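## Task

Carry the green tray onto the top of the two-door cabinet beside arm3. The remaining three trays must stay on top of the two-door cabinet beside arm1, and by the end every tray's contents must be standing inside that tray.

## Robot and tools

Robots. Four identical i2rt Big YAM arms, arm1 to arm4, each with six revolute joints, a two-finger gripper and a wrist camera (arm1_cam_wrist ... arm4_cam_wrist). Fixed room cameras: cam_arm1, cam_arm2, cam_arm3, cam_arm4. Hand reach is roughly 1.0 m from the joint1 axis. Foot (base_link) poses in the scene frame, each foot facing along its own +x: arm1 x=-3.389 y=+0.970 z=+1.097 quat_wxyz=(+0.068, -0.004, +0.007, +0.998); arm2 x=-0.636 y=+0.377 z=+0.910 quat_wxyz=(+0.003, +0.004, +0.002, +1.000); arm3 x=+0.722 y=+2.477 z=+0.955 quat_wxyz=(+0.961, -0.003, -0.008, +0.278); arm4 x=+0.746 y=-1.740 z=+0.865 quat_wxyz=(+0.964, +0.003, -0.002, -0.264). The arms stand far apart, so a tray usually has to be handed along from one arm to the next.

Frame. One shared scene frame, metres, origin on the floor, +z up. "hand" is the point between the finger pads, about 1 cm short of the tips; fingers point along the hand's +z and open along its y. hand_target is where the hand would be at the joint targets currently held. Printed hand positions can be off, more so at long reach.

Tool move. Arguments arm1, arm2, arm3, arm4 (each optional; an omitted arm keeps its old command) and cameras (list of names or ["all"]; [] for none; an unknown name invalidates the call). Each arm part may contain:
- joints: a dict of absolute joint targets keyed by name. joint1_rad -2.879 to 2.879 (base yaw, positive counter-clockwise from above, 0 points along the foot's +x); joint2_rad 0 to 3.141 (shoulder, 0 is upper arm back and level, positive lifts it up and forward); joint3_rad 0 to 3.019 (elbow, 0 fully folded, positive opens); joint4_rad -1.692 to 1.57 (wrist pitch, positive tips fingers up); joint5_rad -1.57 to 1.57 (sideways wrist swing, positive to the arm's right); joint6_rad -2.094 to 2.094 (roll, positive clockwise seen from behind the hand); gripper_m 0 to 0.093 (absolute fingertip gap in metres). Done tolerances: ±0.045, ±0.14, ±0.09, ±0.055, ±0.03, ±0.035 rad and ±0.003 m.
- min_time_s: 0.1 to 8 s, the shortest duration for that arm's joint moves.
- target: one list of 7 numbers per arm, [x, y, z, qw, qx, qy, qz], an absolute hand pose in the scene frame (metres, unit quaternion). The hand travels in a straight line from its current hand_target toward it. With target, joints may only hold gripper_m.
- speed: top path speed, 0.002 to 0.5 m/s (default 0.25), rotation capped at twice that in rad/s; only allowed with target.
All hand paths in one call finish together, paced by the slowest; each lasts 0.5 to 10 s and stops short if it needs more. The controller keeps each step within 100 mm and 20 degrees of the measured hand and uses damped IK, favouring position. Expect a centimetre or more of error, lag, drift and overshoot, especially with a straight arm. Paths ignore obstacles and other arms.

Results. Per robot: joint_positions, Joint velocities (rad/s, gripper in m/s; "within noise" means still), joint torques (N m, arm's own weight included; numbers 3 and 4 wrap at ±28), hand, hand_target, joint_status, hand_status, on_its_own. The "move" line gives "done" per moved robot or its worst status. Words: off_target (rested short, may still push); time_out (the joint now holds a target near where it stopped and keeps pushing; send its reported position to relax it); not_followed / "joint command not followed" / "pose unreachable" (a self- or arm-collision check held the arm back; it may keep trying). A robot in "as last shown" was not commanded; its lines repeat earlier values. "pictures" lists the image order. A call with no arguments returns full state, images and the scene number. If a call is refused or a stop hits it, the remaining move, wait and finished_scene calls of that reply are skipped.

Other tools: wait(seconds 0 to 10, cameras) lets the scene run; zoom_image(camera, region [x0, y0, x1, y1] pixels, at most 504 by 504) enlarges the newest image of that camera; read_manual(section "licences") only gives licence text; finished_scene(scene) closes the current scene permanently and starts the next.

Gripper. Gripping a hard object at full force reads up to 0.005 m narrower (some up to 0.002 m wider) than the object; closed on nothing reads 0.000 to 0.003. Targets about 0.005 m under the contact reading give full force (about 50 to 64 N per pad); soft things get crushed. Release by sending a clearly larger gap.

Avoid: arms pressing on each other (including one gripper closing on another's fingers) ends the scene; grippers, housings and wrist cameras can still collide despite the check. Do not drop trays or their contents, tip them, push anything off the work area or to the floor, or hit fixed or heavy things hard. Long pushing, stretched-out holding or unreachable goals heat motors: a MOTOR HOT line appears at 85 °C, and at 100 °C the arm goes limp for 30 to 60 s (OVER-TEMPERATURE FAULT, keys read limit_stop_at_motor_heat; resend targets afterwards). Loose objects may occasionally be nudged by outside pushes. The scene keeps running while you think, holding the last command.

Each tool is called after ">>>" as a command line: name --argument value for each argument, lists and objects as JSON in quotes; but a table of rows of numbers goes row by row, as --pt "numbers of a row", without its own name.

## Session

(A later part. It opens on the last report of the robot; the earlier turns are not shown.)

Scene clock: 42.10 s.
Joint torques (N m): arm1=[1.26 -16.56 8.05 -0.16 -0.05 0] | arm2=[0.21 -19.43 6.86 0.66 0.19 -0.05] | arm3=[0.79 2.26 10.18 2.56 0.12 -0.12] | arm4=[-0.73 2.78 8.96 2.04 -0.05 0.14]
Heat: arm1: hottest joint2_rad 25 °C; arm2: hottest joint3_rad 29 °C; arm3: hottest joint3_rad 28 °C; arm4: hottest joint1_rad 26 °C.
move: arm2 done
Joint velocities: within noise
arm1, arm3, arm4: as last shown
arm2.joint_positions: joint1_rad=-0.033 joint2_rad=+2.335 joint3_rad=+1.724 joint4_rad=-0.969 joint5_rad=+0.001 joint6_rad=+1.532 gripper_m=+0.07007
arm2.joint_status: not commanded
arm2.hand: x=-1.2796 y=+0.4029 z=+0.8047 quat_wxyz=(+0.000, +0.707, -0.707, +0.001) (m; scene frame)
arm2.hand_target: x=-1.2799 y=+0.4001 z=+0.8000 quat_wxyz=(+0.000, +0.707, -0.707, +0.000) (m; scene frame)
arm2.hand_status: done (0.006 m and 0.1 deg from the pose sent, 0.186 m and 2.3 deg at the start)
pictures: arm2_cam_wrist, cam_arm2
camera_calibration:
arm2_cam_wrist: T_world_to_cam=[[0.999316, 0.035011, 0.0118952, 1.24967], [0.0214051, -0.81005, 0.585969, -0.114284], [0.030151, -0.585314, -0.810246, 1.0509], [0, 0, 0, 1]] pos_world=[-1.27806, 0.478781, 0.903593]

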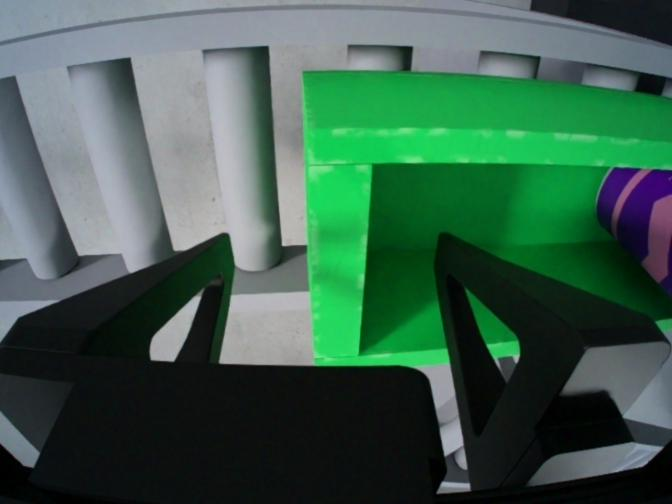

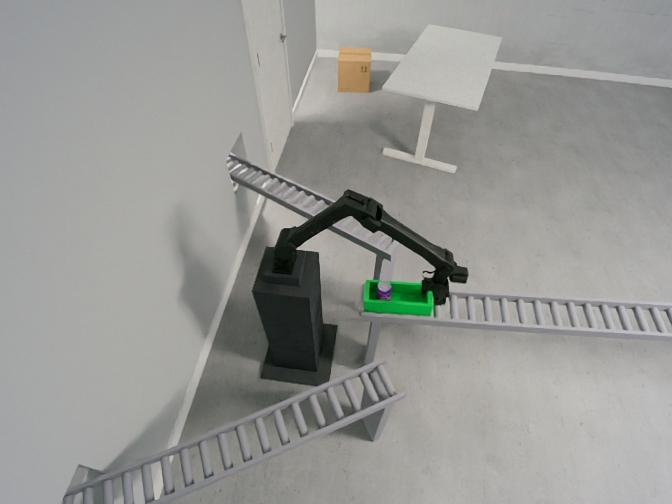

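>>> move --arm2 '{"target":[-1.278,0.398,0.726,0,0.7071,-0.7071,0],"speed":0.12}' --cameras '["arm2_cam_wrist"]'

>>> move --arm2 '{"joints":{"gripper_m":0.0}}'

>>> move --arm2 '{"target":[-1.275,0.40,0.94,0,0.7071,-0.7071,0],"speed":0.13}' --cameras '["arm2_cam_wrist","cam_arm2"]'

Scene clock: 43.67 s.
Joint torques (N m): arm1=[1.26 -16.62 8.05 -0.17 -0.05 0.01] | arm2=[0.03 -19.55 6.74 0.69 0.22 -0.05] | arm3=[0.97 2.2 10.13 2.56 0.14 -0.11] | arm4=[-0.73 2.78 8.96 2.03 -0.05 0.14]
Heat: arm1: hottest joint2_rad 25 °C; arm2: hottest joint3_rad 29 °C; arm3: hottest joint3_rad 28 °C; arm4: hottest joint1_rad 26 °C.
move: arm2 done
Joint velocities: within noise
arm1, arm3, arm4: as last shown
arm2.joint_positions: joint1_rad=-0.028 joint2_rad=+2.453 joint3_rad=+1.724 joint4_rad=-0.854 joint5_rad=+0.001 joint6_rad=+1.535 gripper_m=+0.07007
arm2.joint_status: not commanded
arm2.hand: x=-1.2759 y=+0.3987 z=+0.7313 quat_wxyz=(+0.000, +0.708, -0.706, +0.003) (m; scene frame)
arm2.hand_target: x=-1.2779 y=+0.3980 z=+0.7260 quat_wxyz=(+0.000, +0.707, -0.707, +0.000) (m; scene frame)
arm2.hand_status: done (0.006 m and 0.3 deg from the pose sent, 0.079 m and 0.1 deg at the start)
pictures: arm2_cam_wrist
camera_calibration:
arm2_cam_wrist: T_world_to_cam=[[0.999175, 0.0376371, 0.0152775, 1.24346], [0.0215235, -0.809537, 0.586674, -0.0752787], [0.0344484, -0.585861, -0.809679, 0.994138], [0, 0, 0, 1]] pos_world=[-1.27506, 0.474686, 0.8301]

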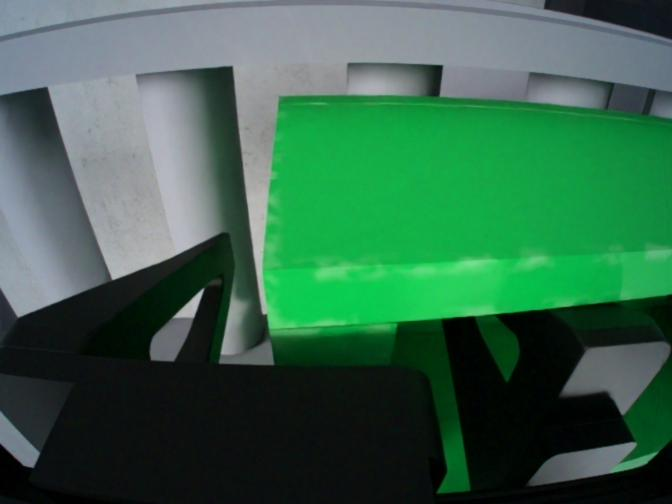

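Scene clock: 44.43 s.
Joint torques (N m): arm1=[1.26 -16.56 8.05 -0.16 -0.05 0] | arm2=[-0.09 -19.72 6.8 -0.32 0.21 -0.1] | arm3=[0.85 2.2 10.14 2.55 0.13 -0.13] | arm4=[-0.73 2.84 8.96 2.02 -0.04 0.13]
Heat: arm1: hottest joint2_rad 25 °C; arm2: hottest joint3_rad 29 °C; arm3: hottest joint3_rad 28 °C; arm4: hottest joint1_rad 26 °C.
move: arm2 off_target
Joint velocities: within noise
arm1, arm3, arm4: as last shown
arm2.joint_positions: joint1_rad=-0.027 joint2_rad=+2.453 joint3_rad=+1.724 joint4_rad=-0.824 joint5_rad=+0.001 joint6_rad=+1.539 gripper_m=+0.02047
arm2.joint_status: gripper_m off_target (ended at +0.02050, target +0.00000)
arm2.hand: x=-1.2833 y=+0.3982 z=+0.7309 quat_wxyz=(+0.010, +0.707, -0.707, -0.008) (m; scene frame)
arm2.hand_target: x=-1.2780 y=+0.3979 z=+0.7260 quat_wxyz=(+0.000, +0.707, -0.707, +0.000) (m; scene frame)
arm2.hand_status: not commanded
pictures: none

Scene clock: 46.73 s.
Joint torques (N m): arm1=[1.2 -16.62 8.05 -0.18 -0.05 0] | arm2=[-0.26 -22.65 11.28 -1.26 0.16 -0.11] | arm3=[0.79 2.37 10.11 2.51 0.14 -0.13] | arm4=[-0.73 2.78 8.98 2.03 -0.05 0.14]
Heat: arm1: hottest joint2_rad 25 °C; arm2: hottest joint3_rad 29 °C; arm3: hottest joint3_rad 28 °C; arm4: hottest joint1_rad 26 °C.
move: arm2 off_target
Joint velocities: within noise
arm1, arm3, arm4: as last shown
arm2.joint_positions: joint1_rad=-0.027 joint2_rad=+2.190 joint3_rad=+1.715 joint4_rad=-1.162 joint5_rad=+0.003 joint6_rad=+1.540 gripper_m=+0.02060
arm2.joint_status: not commanded
arm2.hand: x=-1.2557 y=+0.3982 z=+0.8921 quat_wxyz=(-0.020, +0.706, -0.707, +0.022) (m; scene frame)
arm2.hand_target: x=-1.2731 y=+0.3999 z=+0.9395 quat_wxyz=(+0.000, +0.707, -0.707, +0.000) (m; scene frame)
arm2.hand_status: off_target (0.052 m and 3.3 deg from the pose sent, 0.209 m and 1.4 deg at the start)
pictures: arm2_cam_wrist, cam_arm2
camera_calibration:
arm2_cam_wrist: T_world_to_cam=[[0.997028, 0.0341329, 0.0690709, 1.17138], [-0.0129248, -0.809702, 0.586699, -0.213638], [0.0759526, -0.585848, -0.806854, 1.17291], [0, 0, 0, 1]] pos_world=[-1.25974, 0.474179, 0.990799]

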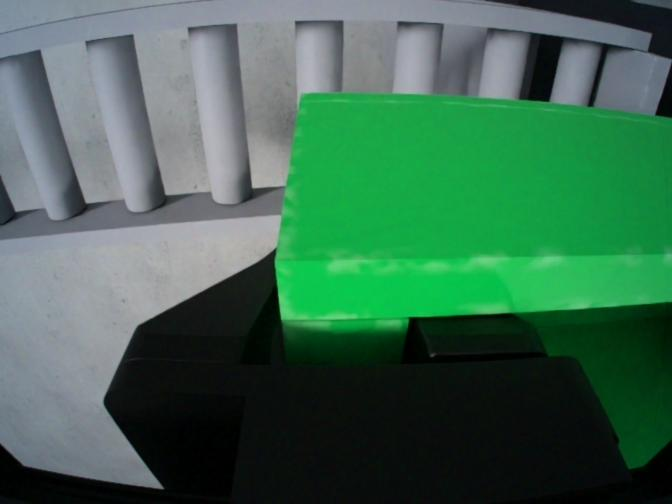

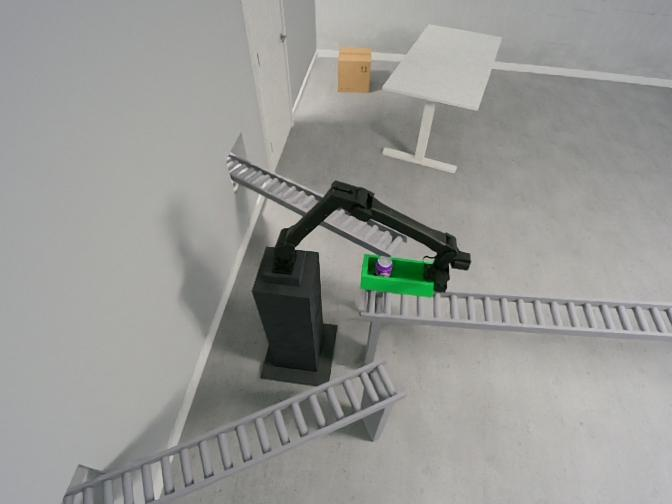

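>>> move --arm2 '{"target":[-1.1,0.83,1.0,0,0.866,-0.5,0],"speed":0.15}'

>>> move --arm2 '{"target":[-1.1,0.84,0.84,0,0.866,-0.5,0],"speed":0.15}' --cameras '["arm2_cam_wrist","cam_arm2"]'

>>> zoom_image --camera "cam_arm2" --region '[240, 280, 460, 445]'

Scene clock: 52.83 s.
Joint torques (N m): arm1=[1.26 -16.56 8.05 -0.17 -0.05 0.01] | arm2=[0.26 -21.13 14.04 -0.53 0.82 -0.04] | arm3=[0.85 2.37 10.14 2.55 0.13 -0.12] | arm4=[-0.73 2.78 8.96 2.03 -0.04 0.14]
Heat: arm1: hottest joint2_rad 26 °C; arm2: hottest joint3_rad 30 °C; arm3: hottest joint3_rad 28 °C; arm4: hottest joint1_rad 26 °C.
move: arm2 off_target
Joint velocities: within noise
arm1, arm3, arm4: as last shown
arm2.joint_positions: joint1_rad=-0.767 joint2_rad=+2.130 joint3_rad=+1.791 joint4_rad=-1.324 joint5_rad=-0.016 joint6_rad=+0.275 gripper_m=+0.02060
arm2.joint_status: not commanded
arm2.hand: x=-1.0792 y=+0.8068 z=+0.9532 quat_wxyz=(+0.022, +0.865, -0.500, +0.041) (m; scene frame)
arm2.hand_target: x=-1.0974 y=+0.8273 z=+1.0007 quat_wxyz=(+0.000, +0.866, -0.501, -0.001) (m; scene frame)
arm2.hand_status: off_target (0.056 m and 5.3 deg from the pose sent, 0.471 m and 30.2 deg at the start)
pictures: none

Scene clock: 54.77 s.
Joint torques (N m): arm1=[1.26 -16.62 8.06 -0.17 -0.05 0.01] | arm2=[-0.79 -22.95 8.06 0.24 0.88 -0.09] | arm3=[0.91 2.32 10.13 2.54 0.14 -0.13] | arm4=[-0.73 2.78 8.98 2.03 -0.05 0.13]
Heat: arm1: hottest joint2_rad 26 °C; arm2: hottest joint3_rad 30 °C; arm3: hottest joint3_rad 28 °C; arm4: hottest joint1_rad 26 °C.
move: arm2 off_target
Joint velocities: within noise
arm1, arm3, arm4: as last shown
arm2.joint_positions: joint1_rad=-0.768 joint2_rad=+2.337 joint3_rad=+1.762 joint4_rad=-1.046 joint5_rad=-0.017 joint6_rad=+0.266 gripper_m=+0.02060
arm2.joint_status: not commanded
arm2.hand: x=-1.0970 y=+0.8238 z=+0.8132 quat_wxyz=(+0.017, +0.868, -0.497, +0.019) (m; scene frame)
arm2.hand_target: x=-1.0997 y=+0.8396 z=+0.8399 quat_wxyz=(+0.000, +0.866, -0.500, +0.000) (m; scene frame)
arm2.hand_status: off_target (0.031 m and 3.0 deg from the pose sent, 0.120 m and 5.3 deg at the start)
pictures: arm2_cam_wrist, cam_arm2
camera_calibration:
arm2_cam_wrist: T_world_to_cam=[[0.843855, 0.536568, -0.00189787, 0.479911], [0.420142, -0.658543, 0.624341, 0.499291], [0.333752, -0.527651, -0.781149, 1.56057], [0, 0, 0, 1]] pos_world=[-1.13559, 0.894735, 0.908221]

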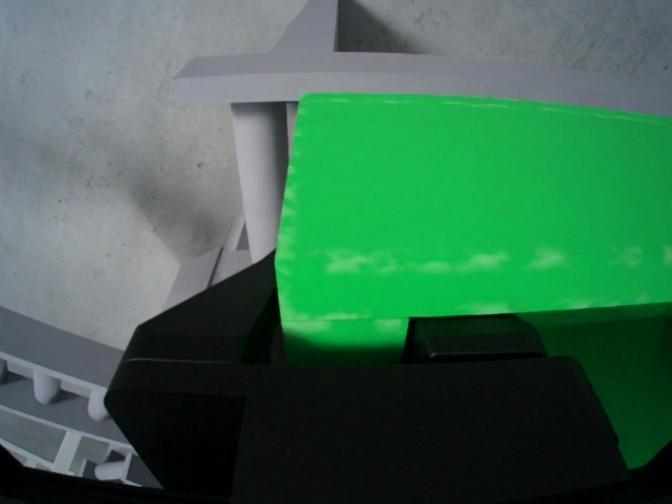

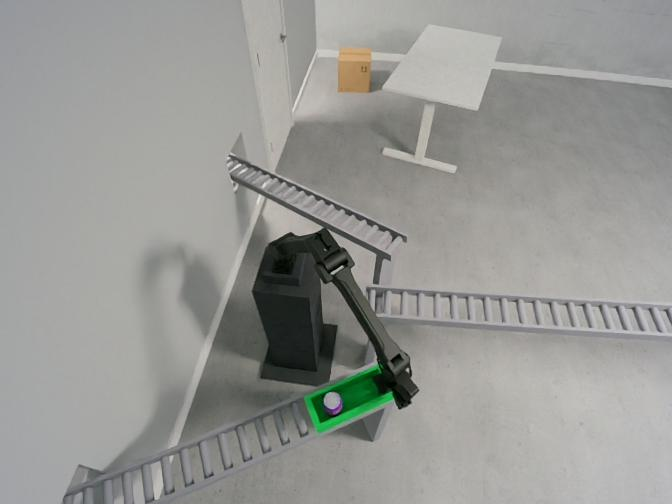

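Scaled by 2.291 from the camera's 672x504 image, which has a finer 960x720 frame.

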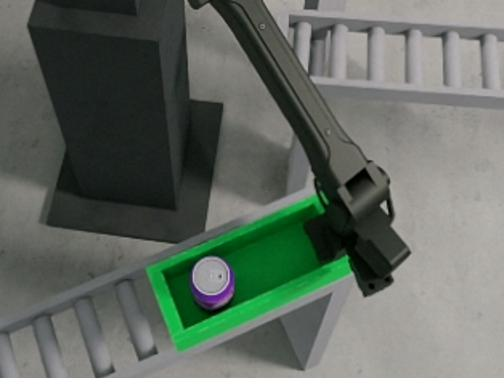

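>>> move --arm2 '{"target":[-1.087,0.813,0.8,0,0.866,-0.5,0],"speed":0.1}' --cameras '["arm2_cam_wrist","cam_arm2"]'

>>> zoom_image --camera "cam_arm2" --region '[240, 310, 440, 460]'

Scene clock: 57.53 s.
Joint torques (N m): arm1=[1.26 -16.62 8.05 -0.17 -0.05 0.01] | arm2=[0.56 -22.53 7.01 0.28 0.86 0.05] | arm3=[0.85 2.37 10.19 2.55 0.12 -0.12] | arm4=[-0.73 2.78 8.96 2.02 -0.05 0.14]
Heat: arm1: hottest joint2_rad 26 °C; arm2: hottest joint3_rad 30 °C; arm3: hottest joint3_rad 29 °C; arm4: hottest joint1_rad 26 °C.
move: arm2 off_target
Joint velocities: within noise
arm1.joint_positions: joint1_rad=+1.543 joint2_rad=+2.157 joint3_rad=+1.590 joint4_rad=-1.007 joint5_rad=+0.010 joint6_rad=-0.155 gripper_m=+0.04996
arm1.joint_status: not commanded
arm1.hand: x=-3.4899 y=+0.3687 z=+1.0605 quat_wxyz=(+0.003, +0.710, +0.704, -0.004) (m; scene frame)
arm1.hand_target: x=-3.4800 y=+0.3700 z=+1.0600 quat_wxyz=(+0.000, +0.707, +0.707, +0.000) (m; scene frame)
arm1.hand_status: not commanded
arm2.joint_positions: joint1_rad=-0.768 joint2_rad=+2.337 joint3_rad=+1.635 joint4_rad=-0.917 joint5_rad=-0.017 joint6_rad=+0.267 gripper_m=+0.02060
arm2.joint_status: not commanded
arm2.hand: x=-1.0771 y=+0.8038 z=+0.7742 quat_wxyz=(+0.017, +0.867, -0.497, +0.018) (m; scene frame)
arm2.hand_target: x=-1.0868 y=+0.8127 z=+0.7998 quat_wxyz=(+0.000, +0.866, -0.500, +0.000) (m; scene frame)
arm2.hand_status: off_target (0.029 m and 2.9 deg from the pose sent, 0.020 m and 3.0 deg at the start)
arm3.joint_positions: joint1_rad=+0.827 joint2_rad=+0.635 joint3_rad=+1.493 joint4_rad=-1.192 joint5_rad=+0.128 joint6_rad=+0.670 gripper_m=+0.09396
arm3.joint_status: not commanded
arm3.hand: x=+0.7771 y=+2.7101 z=+1.5737 quat_wxyz=(-0.349, +0.256, -0.771, -0.466) (m; scene frame)
arm3.hand_target: x=+0.7762 y=+2.7061 z=+1.5860 quat_wxyz=(-0.354, +0.253, -0.764, -0.477) (m; scene frame)
arm3.hand_status: not commanded
arm4.joint_positions: joint1_rad=-0.546 joint2_rad=+0.615 joint3_rad=+1.544 joint4_rad=-1.256 joint5_rad=-0.261 joint6_rad=-0.380 gripper_m=+0.09396
arm4.joint_status: not commanded
arm4.hand: x=+0.8806 y=-1.9065 z=+1.4980 quat_wxyz=(-0.502, -0.207, -0.782, +0.305) (m; scene frame)
arm4.hand_target: x=+0.8787 y=-1.9029 z=+1.5072 quat_wxyz=(-0.508, -0.204, -0.776, +0.312) (m; scene frame)
arm4.hand_status: not commanded
pictures: arm2_cam_wrist, cam_arm2
camera_calibration:
arm2_cam_wrist: T_world_to_cam=[[0.844691, 0.535249, -0.00259637, 0.476273], [0.420045, -0.659862, 0.623013, 0.504055], [0.331753, -0.527344, -0.782207, 1.51125], [0, 0, 0, 1]] pos_world=[-1.11539, 0.874632, 0.869317]

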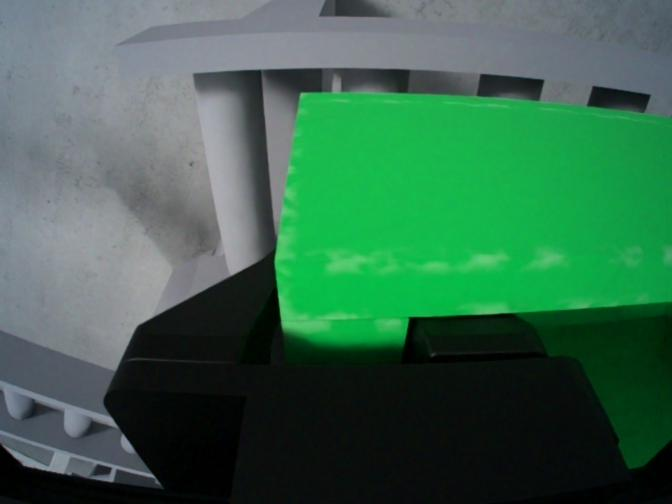

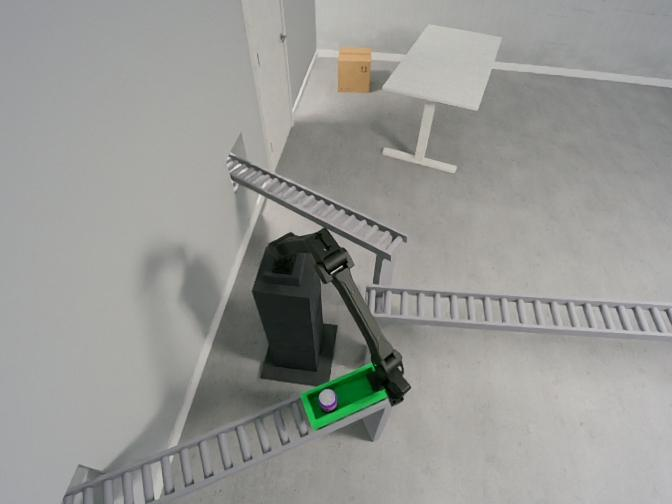

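Scaled by 2.520 from the camera's 672x504 image, which has a finer 960x720 frame.

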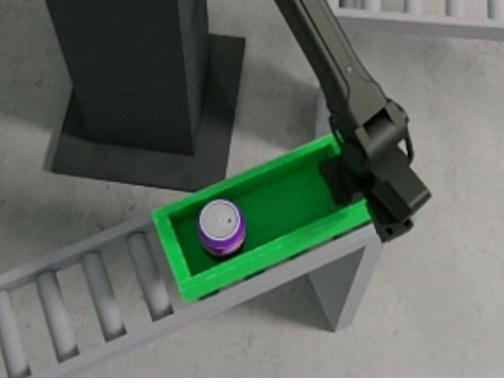

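>>> move --arm2 '{"target":[-1.089,0.817,0.755,0,0.866,-0.5,0],"speed":0.08}' --cameras '["arm2_cam_wrist"]'

>>> move --arm2 '{"target":[-1.089,0.815,0.715,0,0.866,-0.5,0],"speed":0.07}' --cameras '["arm2_cam_wrist","cam_arm2"]'

>>> zoom_image --camera "cam_arm2" --region '[240, 310, 440, 460]'

Scene clock: 59.37 s.
Joint torques (N m): arm1=[1.26 -16.62 8.05 -0.17 -0.05 0.01] | arm2=[0.26 -22.36 7.86 0.2 0.88 0.02] | arm3=[0.91 2.37 10.18 2.51 0.12 -0.13] | arm4=[-0.73 2.84 8.96 2.03 -0.05 0.14]
Heat: arm1: hottest joint2_rad 26 °C; arm2: hottest joint3_rad 30 °C; arm3: hottest joint3_rad 29 °C; arm4: hottest joint1_rad 26 °C.
move: arm2 off_target
Joint velocities: within noise
arm1, arm3, arm4: as last shown
arm2.joint_positions: joint1_rad=-0.768 joint2_rad=+2.416 joint3_rad=+1.635 joint4_rad=-0.853 joint5_rad=-0.017 joint6_rad=+0.267 gripper_m=+0.02060
arm2.joint_status: not commanded
arm2.hand: x=-1.0722 y=+0.7985 z=+0.7264 quat_wxyz=(+0.019, +0.867, -0.497, +0.026) (m; scene frame)
arm2.hand_target: x=-1.0884 y=+0.8163 z=+0.7553 quat_wxyz=(+0.000, +0.866, -0.500, +0.000) (m; scene frame)
arm2.hand_status: off_target (0.038 m and 3.7 deg from the pose sent, 0.026 m and 2.9 deg at the start)
pictures: arm2_cam_wrist
camera_calibration:
arm2_cam_wrist: T_world_to_cam=[[0.844644, 0.535328, 0.00056328, 0.472439], [0.413427, -0.652975, 0.634588, 0.507244], [0.34008, -0.535768, -0.77285, 1.47829], [0, 0, 0, 1]] pos_world=[-1.11149, 0.870328, 0.82034]

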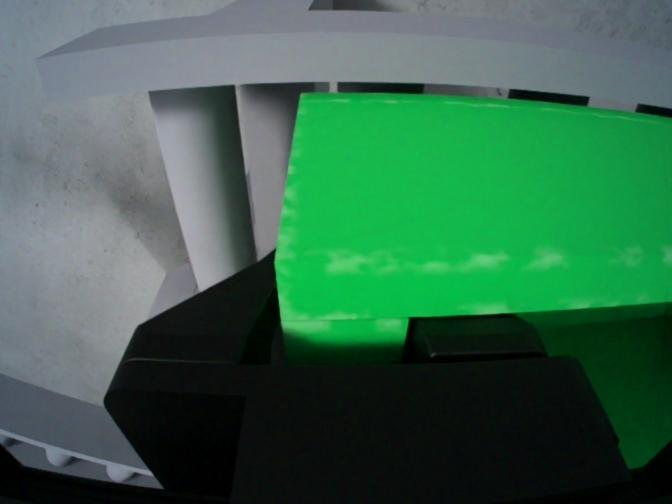

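Scene clock: 60.47 s.
Joint torques (N m): arm1=[1.2 -16.62 8.05 -0.17 -0.05 0] | arm2=[0.44 -19.14 8.66 0.51 0.82 -0.02] | arm3=[1.14 2.2 10.13 2.55 0.13 -0.12] | arm4=[-0.73 2.84 8.96 2.03 -0.05 0.14]
Heat: arm1: hottest joint2_rad 26 °C; arm2: hottest joint2_rad 30 °C; arm3: hottest joint3_rad 29 °C; arm4: hottest joint1_rad 26 °C.
move: arm2 off_target
Joint velocities: within noise
arm1, arm3, arm4: as last shown
arm2.joint_positions: joint1_rad=-0.768 joint2_rad=+2.442 joint3_rad=+1.636 joint4_rad=-0.801 joint5_rad=-0.015 joint6_rad=+0.274 gripper_m=+0.02062
arm2.joint_status: not commanded
arm2.hand: x=-1.0755 y=+0.8020 z=+0.7108 quat_wxyz=(+0.015, +0.866, -0.500, +0.013) (m; scene frame)
arm2.hand_target: x=-1.0887 y=+0.8146 z=+0.7155 quat_wxyz=(+0.000, +0.866, -0.500, +0.000) (m; scene frame)
arm2.hand_status: off_target (0.019 m and 2.3 deg from the pose sent, 0.026 m and 3.7 deg at the start)
pictures: arm2_cam_wrist, cam_arm2
camera_calibration:
arm2_cam_wrist: T_world_to_cam=[[0.848128, 0.529779, -0.00352323, 0.484465], [0.419983, -0.668271, 0.614026, 0.554733], [0.322944, -0.522253, -0.789278, 1.45173], [0, 0, 0, 1]] pos_world=[-1.11269, 0.872222, 0.806903]

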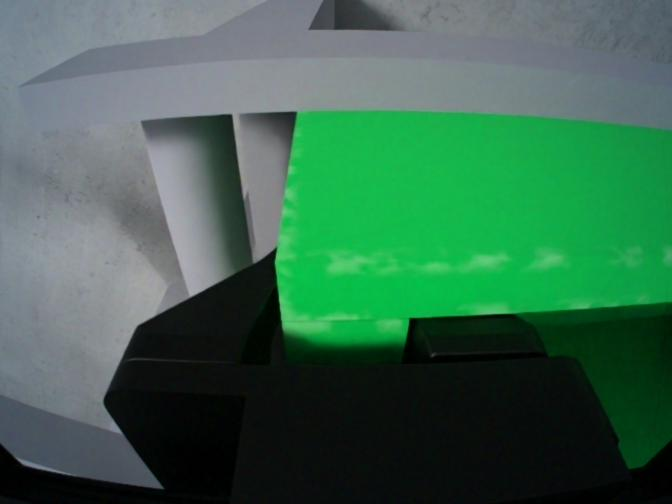

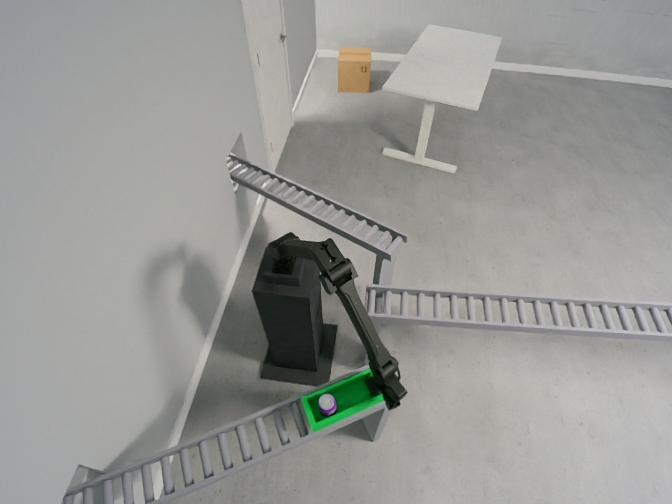

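Scaled by 2.520 from the camera's 672x504 image, which has a finer 960x720 frame.

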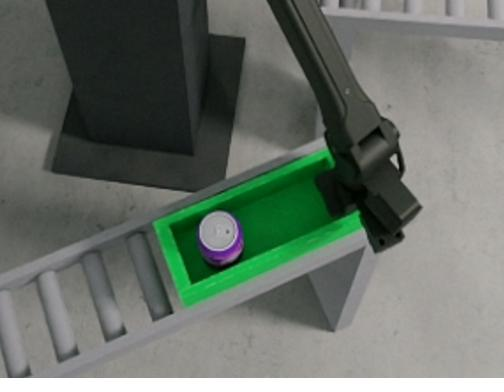

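>>> move --arm2 '{"target":[-1.086,0.81,0.7,0,0.866,-0.5,0],"speed":0.06}' --cameras '["arm2_cam_wrist","cam_arm2"]'

>>> zoom_image --camera "cam_arm2" --region '[280, 340, 420, 445]'

Scene clock: 61.90 s.
Joint torques (N m): arm1=[1.26 -16.62 8.03 -0.16 -0.05 0] | arm2=[0.62 -17.85 7.64 1.58 0.82 -0.02] | arm3=[0.91 2.43 10.18 2.54 0.12 -0.12] | arm4=[-0.73 2.84 8.96 2.03 -0.05 0.14]
Heat: arm1: hottest joint2_rad 26 °C; arm2: hottest joint2_rad 30 °C; arm3: hottest joint3_rad 29 °C; arm4: hottest joint1_rad 26 °C.
move: arm2 off_target
Joint velocities: within noise
arm1, arm3, arm4: as last shown
arm2.joint_positions: joint1_rad=-0.768 joint2_rad=+2.442 joint3_rad=+1.636 joint4_rad=-0.798 joint5_rad=-0.015 joint6_rad=+0.274 gripper_m=+0.02062
arm2.joint_status: not commanded
arm2.hand: x=-1.0761 y=+0.8022 z=+0.7106 quat_wxyz=(+0.015, +0.866, -0.500, +0.012) (m; scene frame)
arm2.hand_target: x=-1.0856 y=+0.8096 z=+0.7006 quat_wxyz=(+0.000, +0.866, -0.500, +0.000) (m; scene frame)
arm2.hand_status: off_target (0.016 m and 2.2 deg from the pose sent, 0.017 m and 2.3 deg at the start)
pictures: arm2_cam_wrist, cam_arm2
camera_calibration:
arm2_cam_wrist: T_world_to_cam=[[0.848327, 0.529457, -0.00403245, 0.485718], [0.420713, -0.669428, 0.612264, 0.558209], [0.321468, -0.521097, -0.790643, 1.45023], [0, 0, 0, 1]] pos_world=[-1.11309, 0.872222, 0.8068]

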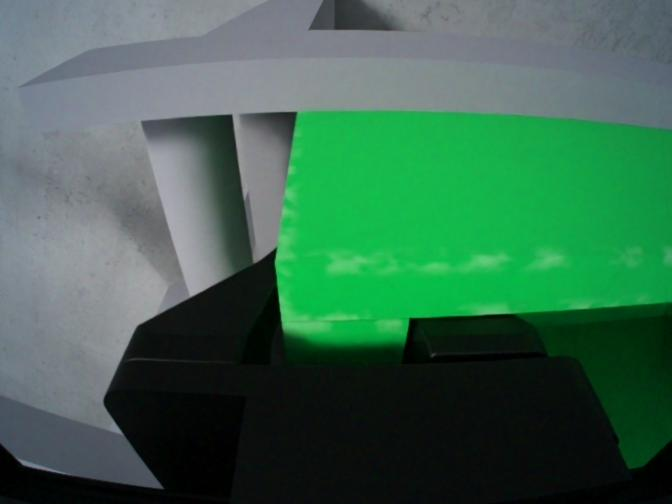

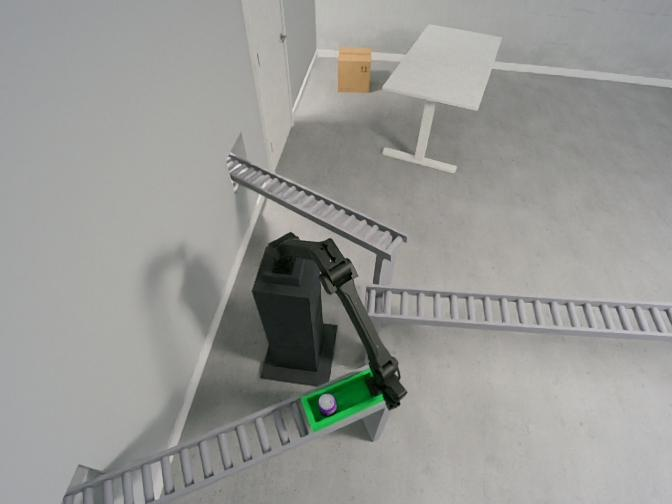

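Scaled by 3.600 from the camera's 672x504 image, which has a finer 960x720 frame.

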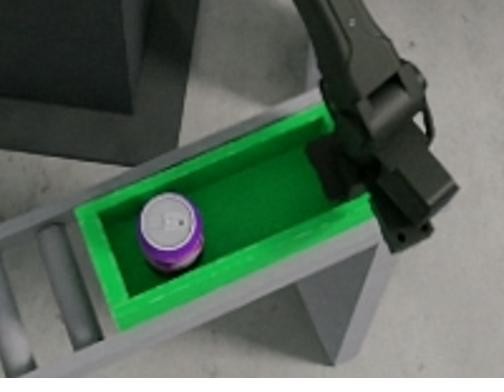

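>>> move --arm2 '{"joints":{"gripper_m":0.05}}' --arm3 '{"joints":{"joint1_rad":-1.68,"joint2_rad":2.0,"joint3_rad":1.7,"joint4_rad":-1.25,"joint5_rad":0,"joint6_rad":-0.07,"gripper_m":0.07},"min_time_s":3}'

>>> move --arm2 '{"target":[-1.09,0.8,0.95,0,0.866,-0.5,0],"speed":0.15}' --arm3 '{"target":[0.93,1.985,0.84,0,0.5,0.866,0]}' --cameras '["cam_arm2","cam_arm3","arm3_cam_wrist"]'

Scene clock: 67.70 s.
Joint torques (N m): arm1=[1.26 -16.62 8.05 -0.16 -0.05 0.01] | arm2=[-0.44 -17.96 7.62 1.5 0.2 -0.15] | arm3=[1.32 -18.32 13.07 -0.09 0 -0.2] | arm4=[-0.73 2.78 8.96 2.03 -0.05 0.14]
Heat: arm1: hottest joint2_rad 26 °C; arm2: hottest joint2_rad 30 °C; arm3: hottest joint3_rad 29 °C; arm4: hottest joint1_rad 26 °C.
move: arm2 done; arm3 done
Joint velocities: within noise
arm1, arm4: as last shown
arm2.joint_positions: joint1_rad=-0.756 joint2_rad=+2.444 joint3_rad=+1.636 joint4_rad=-0.795 joint5_rad=+0.003 joint6_rad=+0.288 gripper_m=+0.04995
arm2.joint_status: all done
arm2.hand: x=-1.0791 y=+0.7992 z=+0.7097 quat_wxyz=(+0.006, +0.865, -0.501, +0.014) (m; scene frame)
arm2.hand_target: x=-1.0858 y=+0.8096 z=+0.7007 quat_wxyz=(+0.000, +0.866, -0.500, +0.000) (m; scene frame)
arm2.hand_status: not commanded
arm3.joint_positions: joint1_rad=-1.684 joint2_rad=+2.007 joint3_rad=+1.654 joint4_rad=-1.241 joint5_rad=+0.001 joint6_rad=-0.058 gripper_m=+0.07008
arm3.joint_status: all done
arm3.hand: x=+0.9797 y=+1.9398 z=+1.0257 quat_wxyz=(+0.002, -0.507, -0.862, -0.009) (m; scene frame)
arm3.hand_target: x=+0.9885 y=+1.9275 z=+1.0467 quat_wxyz=(-0.016, -0.500, -0.866, +0.003) (m; scene frame)
arm3.hand_status: not commanded
pictures: none

Scene clock: 70.13 s.
Joint torques (N m): arm1=[1.26 -16.62 8.05 -0.17 -0.05 0] | arm2=[0.56 -19.31 11.47 0.05 0.06 -0.01] | arm3=[0.67 -15.97 7.02 0.91 0.12 -0.17] | arm4=[-0.73 2.84 8.96 2.03 -0.05 0.14]
Heat: arm1: hottest joint2_rad 26 °C; arm2: hottest joint2_rad 30 °C; arm3: hottest joint3_rad 29 °C; arm4: hottest joint1_rad 26 °C.
move: arm2 off_target; arm3 done
Joint velocities: within noise
arm1, arm4: as last shown
arm2.joint_positions: joint1_rad=-0.748 joint2_rad=+2.091 joint3_rad=+1.643 joint4_rad=-1.185 joint5_rad=+0.007 joint6_rad=+0.293 gripper_m=+0.04996
arm2.joint_status: not commanded
arm2.hand: x=-1.0701 y=+0.7877 z=+0.9242 quat_wxyz=(+0.007, +0.866, -0.500, +0.029) (m; scene frame)
arm2.hand_target: x=-1.0890 y=+0.7989 z=+0.9505 quat_wxyz=(+0.000, +0.866, -0.500, +0.000) (m; scene frame)
arm2.hand_status: off_target (0.035 m and 3.4 deg from the pose sent, 0.241 m and 1.7 deg at the start)
arm3.joint_positions: joint1_rad=-1.724 joint2_rad=+2.128 joint3_rad=+1.283 joint4_rad=-0.747 joint5_rad=+0.013 joint6_rad=-0.110 gripper_m=+0.07008
arm3.joint_status: not commanded
arm3.hand: x=+0.9326 y=+1.9910 z=+0.8423 quat_wxyz=(+0.004, -0.501, -0.865, -0.004) (m; scene frame)
arm3.hand_target: x=+0.9300 y=+1.9850 z=+0.8401 quat_wxyz=(+0.000, -0.500, -0.866, +0.000) (m; scene frame)
arm3.hand_status: done (0.007 m and 0.7 deg from the pose sent, 0.198 m and 1.4 deg at the start)
pictures: arm3_cam_wrist, cam_arm2, cam_arm3
camera_calibration:
arm3_cam_wrist: T_world_to_cam=[[-0.861965, -0.506928, 0.00642068, 1.80579], [-0.402877, 0.692619, 0.598305, -1.50476], [-0.307744, 0.513131, -0.801243, 0.0687047], [0, 0, 0, 1]] pos_world=[0.971437, 1.92237, 0.94376]

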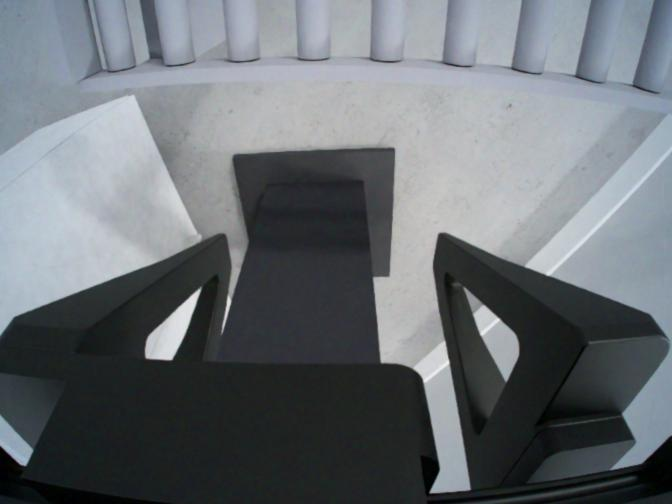

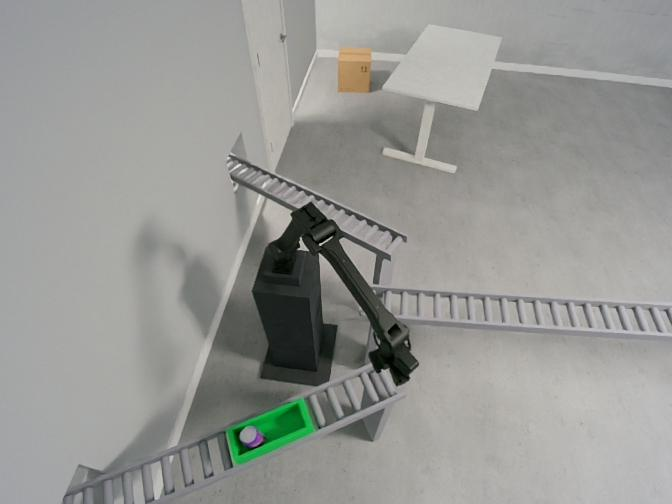

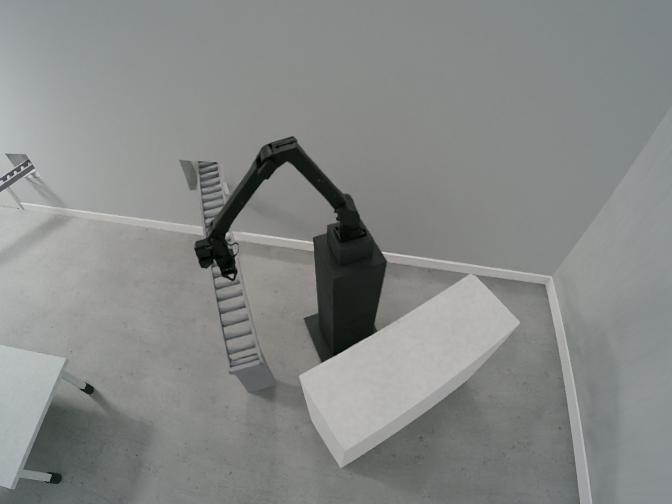

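>>> wait --seconds 8 --cameras '["arm3_cam_wrist","cam_arm3"]'

Scene clock: 78.33 s.
Joint torques (N m): arm1=[1.2 -16.62 8.05 -0.16 -0.05 0] | arm2=[0.5 -19.37 11.45 0.05 0.06 -0.01] | arm3=[0.79 -15.97 7.02 0.92 0.11 -0.19] | arm4=[-0.73 2.78 8.98 2.03 -0.05 0.14]
Heat: arm1: hottest joint2_rad 27 °C; arm2: hottest joint2_rad 31 °C; arm3: hottest joint3_rad 28 °C; arm4: hottest joint1_rad 26 °C.
Joint velocities: within noise
arm1.joint_positions: joint1_rad=+1.543 joint2_rad=+2.157 joint3_rad=+1.590 joint4_rad=-1.007 joint5_rad=+0.010 joint6_rad=-0.155 gripper_m=+0.04996
arm1.joint_status: not commanded
arm1.hand: x=-3.4899 y=+0.3687 z=+1.0605 quat_wxyz=(+0.003, +0.710, +0.704, -0.004) (m; scene frame)
arm1.hand_target: x=-3.4800 y=+0.3700 z=+1.0600 quat_wxyz=(+0.000, +0.707, +0.707, +0.000) (m; scene frame)
arm1.hand_status: not commanded
arm2.joint_positions: joint1_rad=-0.748 joint2_rad=+2.091 joint3_rad=+1.643 joint4_rad=-1.185 joint5_rad=+0.007 joint6_rad=+0.293 gripper_m=+0.04996
arm2.joint_status: not commanded
arm2.hand: x=-1.0701 y=+0.7877 z=+0.9242 quat_wxyz=(+0.007, +0.866, -0.500, +0.029) (m; scene frame)
arm2.hand_target: x=-1.0890 y=+0.7989 z=+0.9505 quat_wxyz=(+0.000, +0.866, -0.500, +0.000) (m; scene frame)
arm2.hand_status: off_target (0.035 m and 3.4 deg from the pose sent, 0.241 m and 1.7 deg at the start)
arm3.joint_positions: joint1_rad=-1.724 joint2_rad=+2.128 joint3_rad=+1.283 joint4_rad=-0.747 joint5_rad=+0.013 joint6_rad=-0.110 gripper_m=+0.07008
arm3.joint_status: not commanded
arm3.hand: x=+0.9326 y=+1.9910 z=+0.8423 quat_wxyz=(+0.004, -0.501, -0.865, -0.004) (m; scene frame)
arm3.hand_target: x=+0.9300 y=+1.9850 z=+0.8401 quat_wxyz=(+0.000, -0.500, -0.866, +0.000) (m; scene frame)
arm3.hand_status: done (0.007 m and 0.7 deg from the pose sent, 0.198 m and 1.4 deg at the start)
arm4.joint_positions: joint1_rad=-0.546 joint2_rad=+0.615 joint3_rad=+1.544 joint4_rad=-1.256 joint5_rad=-0.261 joint6_rad=-0.380 gripper_m=+0.09396
arm4.joint_status: not commanded
arm4.hand: x=+0.8806 y=-1.9065 z=+1.4980 quat_wxyz=(-0.502, -0.207, -0.782, +0.305) (m; scene frame)
arm4.hand_target: x=+0.8787 y=-1.9029 z=+1.5072 quat_wxyz=(-0.508, -0.204, -0.776, +0.312) (m; scene frame)
arm4.hand_status: not commanded
wait: 8.00 s; at rest by 0.07 s
pictures: arm3_cam_wrist, cam_arm3
camera_calibration:
arm3_cam_wrist: T_world_to_cam=[[-0.861965, -0.506928, 0.00642068, 1.80579], [-0.402877, 0.692619, 0.598305, -1.50476], [-0.307744, 0.513131, -0.801243, 0.0687047], [0, 0, 0, 1]] pos_world=[0.971437, 1.92237, 0.94376]

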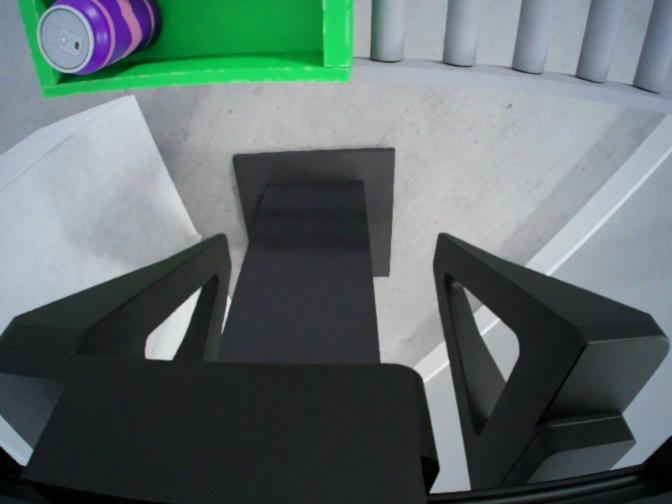

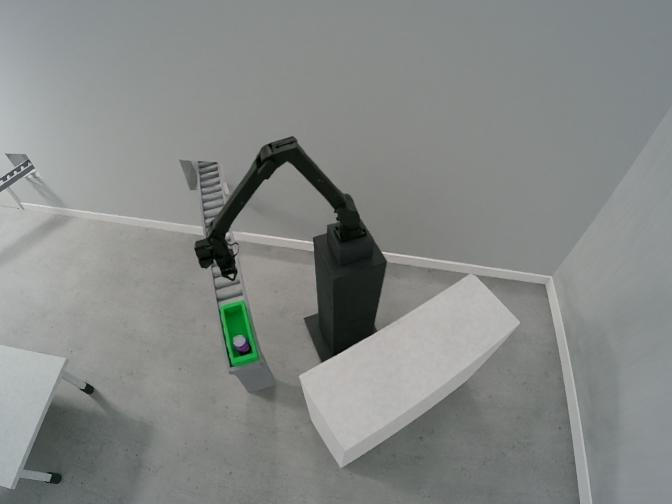

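>>> move --arm3 '{"target":[0.965,1.945,0.67,0,0.5,0.866,0],"speed":0.15}' --cameras '["arm3_cam_wrist","cam_arm3"]'

Scene clock: 82.30 s.
Joint torques (N m): arm1=[1.26 -16.62 8.05 -0.17 -0.05 0.01] | arm2=[0.56 -19.31 11.47 0.06 0.06 -0.01] | arm3=[1.67 -18.26 7.54 0.72 0.09 0.03] | arm4=[-0.73 2.78 8.96 2.03 -0.05 0.14]
Heat: arm1: hottest joint2_rad 27 °C; arm2: hottest joint2_rad 31 °C; arm3: hottest joint3_rad 28 °C; arm4: hottest joint1_rad 26 °C.
move: arm3 off_target
Joint velocities: within noise
arm1, arm2, arm4: as last shown
arm3.joint_positions: joint1_rad=-1.716 joint2_rad=+2.562 joint3_rad=+1.543 joint4_rad=-0.591 joint5_rad=+0.013 joint6_rad=-0.108 gripper_m=+0.07008
arm3.joint_status: not commanded
arm3.hand: x=+0.9545 y=+1.9572 z=+0.6683 quat_wxyz=(+0.012, -0.499, -0.866, -0.009) (m; scene frame)
arm3.hand_target: x=+0.9649 y=+1.9454 z=+0.6704 quat_wxyz=(+0.000, -0.500, -0.866, +0.000) (m; scene frame)
arm3.hand_status: off_target (0.016 m and 1.7 deg from the pose sent, 0.181 m and 0.7 deg at the start)
pictures: arm3_cam_wrist, cam_arm3
camera_calibration:
arm3_cam_wrist: T_world_to_cam=[[-0.859325, -0.511411, 0.00433267, 1.81634], [-0.401882, 0.680475, 0.612735, -1.35527], [-0.316308, 0.524798, -0.790277, -0.0686131], [0, 0, 0, 1]] pos_world=[0.994466, 1.88713, 0.768329]

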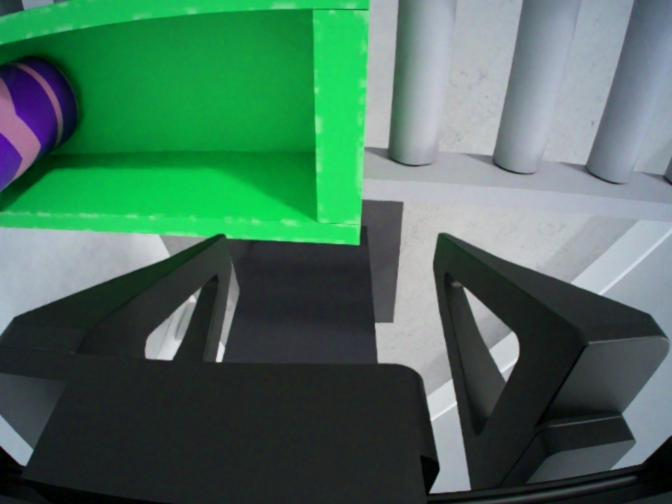

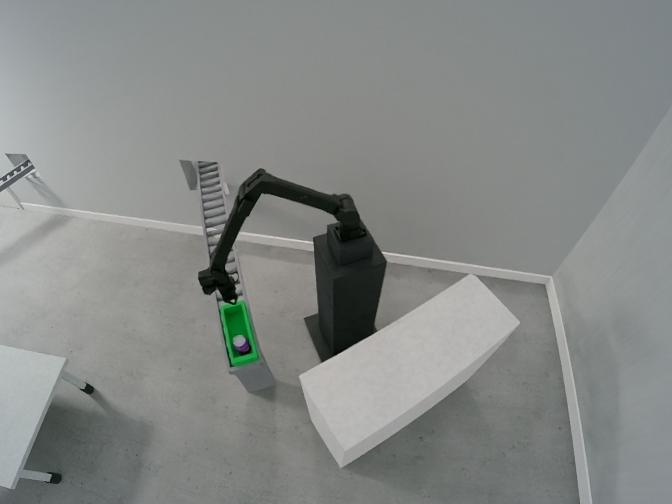

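>>> move --arm3 '{"target":[0.961,1.937,0.6,0,0.5,0.866,0],"speed":0.12}' --cameras '["arm3_cam_wrist"]'

Scene clock: 84.33 s.
Joint torques (N m): arm1=[1.2 -16.62 8.05 -0.16 -0.05 0.01] | arm2=[0.56 -19.31 11.47 0.06 0.06 -0.01] | arm3=[0.67 -19.08 6.99 0.81 0.11 -0.1] | arm4=[-0.73 2.84 8.96 2.03 -0.05 0.13]
Heat: arm1: hottest joint2_rad 27 °C; arm2: hottest joint2_rad 31 °C; arm3: hottest joint3_rad 28 °C; arm4: hottest joint1_rad 26 °C.
move: arm3 off_target
Joint velocities: within noise
arm1, arm2, arm4: as last shown
arm3.joint_positions: joint1_rad=-1.716 joint2_rad=+2.730 joint3_rad=+1.666 joint4_rad=-0.548 joint5_rad=+0.013 joint6_rad=-0.108 gripper_m=+0.07008
arm3.joint_status: not commanded
arm3.hand: x=+0.9578 y=+1.9523 z=+0.5986 quat_wxyz=(+0.012, -0.499, -0.866, -0.010) (m; scene frame)
arm3.hand_target: x=+0.9608 y=+1.9374 z=+0.6004 quat_wxyz=(+0.000, -0.500, -0.866, +0.000) (m; scene frame)
arm3.hand_status: off_target (0.016 m and 1.8 deg from the pose sent, 0.071 m and 1.7 deg at the start)
pictures: arm3_cam_wrist
camera_calibration:
arm3_cam_wrist: T_world_to_cam=[[-0.859282, -0.511485, 0.00410426, 1.81721], [-0.401587, 0.679582, 0.613919, -1.30704], [-0.3168, 0.525882, -0.789358, -0.122292], [0, 0, 0, 1]] pos_world=[0.997868, 1.88203, 0.698426]

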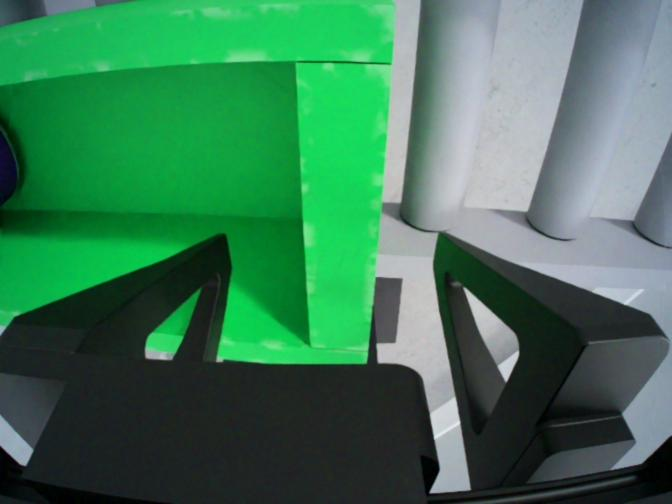

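>>> move --arm3 '{"target":[0.957,1.935,0.545,0,0.5,0.866,0],"speed":0.1}' --cameras '["arm3_cam_wrist"]'

>>> move --arm3 '{"joints":{"gripper_m":0.0}}'

>>> move --arm3 '{"target":[0.955,1.945,0.72,0,0.5,0.866,0],"speed":0.13}' --cameras '["arm3_cam_wrist","cam_arm3"]'

Scene clock: 85.97 s.
Joint torques (N m): arm1=[1.26 -16.62 8.05 -0.17 -0.05 0] | arm2=[0.56 -19.37 11.44 0.06 0.06 -0.01] | arm3=[0.56 -18.55 6.91 0.68 0.13 -0.18] | arm4=[-0.73 2.78 8.96 2.03 -0.05 0.14]
Heat: arm1: hottest joint2_rad 27 °C; arm2: hottest joint2_rad 32 °C; arm3: hottest joint3_rad 28 °C; arm4: hottest joint1_rad 26 °C.
move: arm3 off_target
Joint velocities: within noise
arm1, arm2, arm4: as last shown
arm3.joint_positions: joint1_rad=-1.721 joint2_rad=+2.856 joint3_rad=+1.772 joint4_rad=-0.518 joint5_rad=+0.013 joint6_rad=-0.108 gripper_m=+0.07008
arm3.joint_status: not commanded
arm3.hand: x=+0.9576 y=+1.9476 z=+0.5470 quat_wxyz=(+0.008, -0.501, -0.865, -0.007) (m; scene frame)
arm3.hand_target: x=+0.9567 y=+1.9353 z=+0.5453 quat_wxyz=(+0.000, -0.500, -0.866, +0.000) (m; scene frame)
arm3.hand_status: off_target (0.013 m and 1.3 deg from the pose sent, 0.056 m and 1.8 deg at the start)
pictures: arm3_cam_wrist
camera_calibration:
arm3_cam_wrist: T_world_to_cam=[[-0.86169, -0.507409, 0.00516113, 1.80861], [-0.400638, 0.686541, 0.606754, -1.28283], [-0.311416, 0.520766, -0.794873, -0.152713], [0, 0, 0, 1]] pos_world=[0.99695, 1.87795, 0.647642]

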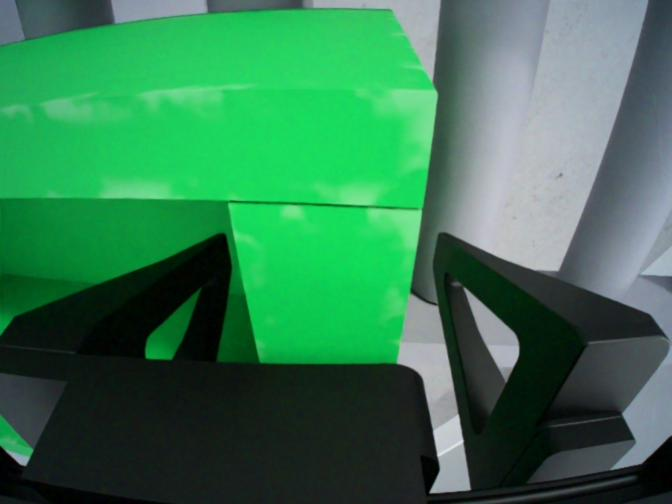

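Scene clock: 86.80 s.
Joint torques (N m): arm1=[1.26 -16.62 8.03 -0.16 -0.05 0] | arm2=[0.56 -19.37 11.45 0.06 0.06 -0.01] | arm3=[0.97 -18.73 6.68 0.55 -0.71 -0.14] | arm4=[-0.73 2.84 8.98 2.03 -0.05 0.14]
Heat: arm1: hottest joint2_rad 27 °C; arm2: hottest joint2_rad 32 °C; arm3: hottest joint3_rad 28 °C; arm4: hottest joint1_rad 26 °C.
move: arm3 off_target
Joint velocities: within noise
arm1, arm2, arm4: as last shown
arm3.joint_positions: joint1_rad=-1.727 joint2_rad=+2.858 joint3_rad=+1.775 joint4_rad=-0.516 joint5_rad=+0.037 joint6_rad=-0.112 gripper_m=+0.01981
arm3.joint_status: gripper_m off_target (ended at +0.01984, target +0.00000)
arm3.hand: x=+0.9509 y=+1.9434 z=+0.5462 quat_wxyz=(+0.014, -0.502, -0.865, +0.003) (m; scene frame)
arm3.hand_target: x=+0.9568 y=+1.9353 z=+0.5453 quat_wxyz=(+0.000, -0.500, -0.866, +0.000) (m; scene frame)
arm3.hand_status: not commanded
pictures: none

Scene clock: 89.10 s.
Joint torques (N m): arm1=[1.2 -16.62 8.05 -0.17 -0.05 0] | arm2=[0.56 -19.37 11.45 0.06 0.06 -0.01] | arm3=[1.55 -22.18 6.27 -0.35 -0.99 -0.11] | arm4=[-0.73 2.78 8.96 2.03 -0.05 0.14]
Heat: arm1: hottest joint2_rad 27 °C; arm2: hottest joint2_rad 32 °C; arm3: hottest joint3_rad 28 °C; arm4: hottest joint1_rad 26 °C.
move: arm3 off_target
Joint velocities: within noise
arm1, arm2, arm4: as last shown
arm3.joint_positions: joint1_rad=-1.728 joint2_rad=+2.509 joint3_rad=+1.492 joint4_rad=-0.616 joint5_rad=+0.045 joint6_rad=-0.108 gripper_m=+0.01981
arm3.joint_status: not commanded
arm3.hand: x=+0.9373 y=+1.9652 z=+0.6870 quat_wxyz=(+0.031, -0.503, -0.864, -0.004) (m; scene frame)
arm3.hand_target: x=+0.9547 y=+1.9457 z=+0.7195 quat_wxyz=(+0.000, -0.500, -0.866, +0.000) (m; scene frame)
arm3.hand_status: off_target (0.043 m and 3.6 deg from the pose sent, 0.174 m and 1.7 deg at the start)
pictures: arm3_cam_wrist, cam_arm3
camera_calibration:
arm3_cam_wrist: T_world_to_cam=[[-0.863283, -0.503586, 0.0338277, 1.77356], [-0.370758, 0.678201, 0.634493, -1.41873], [-0.342464, 0.535205, -0.772188, -0.0718801], [0, 0, 0, 1]] pos_world=[0.980464, 1.8938, 0.784674]

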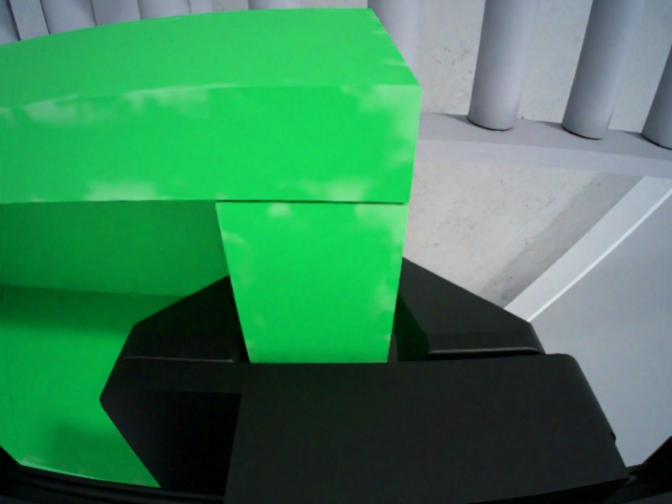

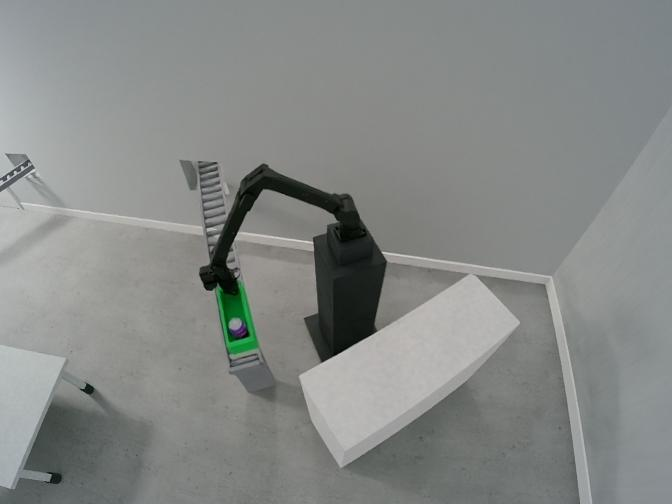

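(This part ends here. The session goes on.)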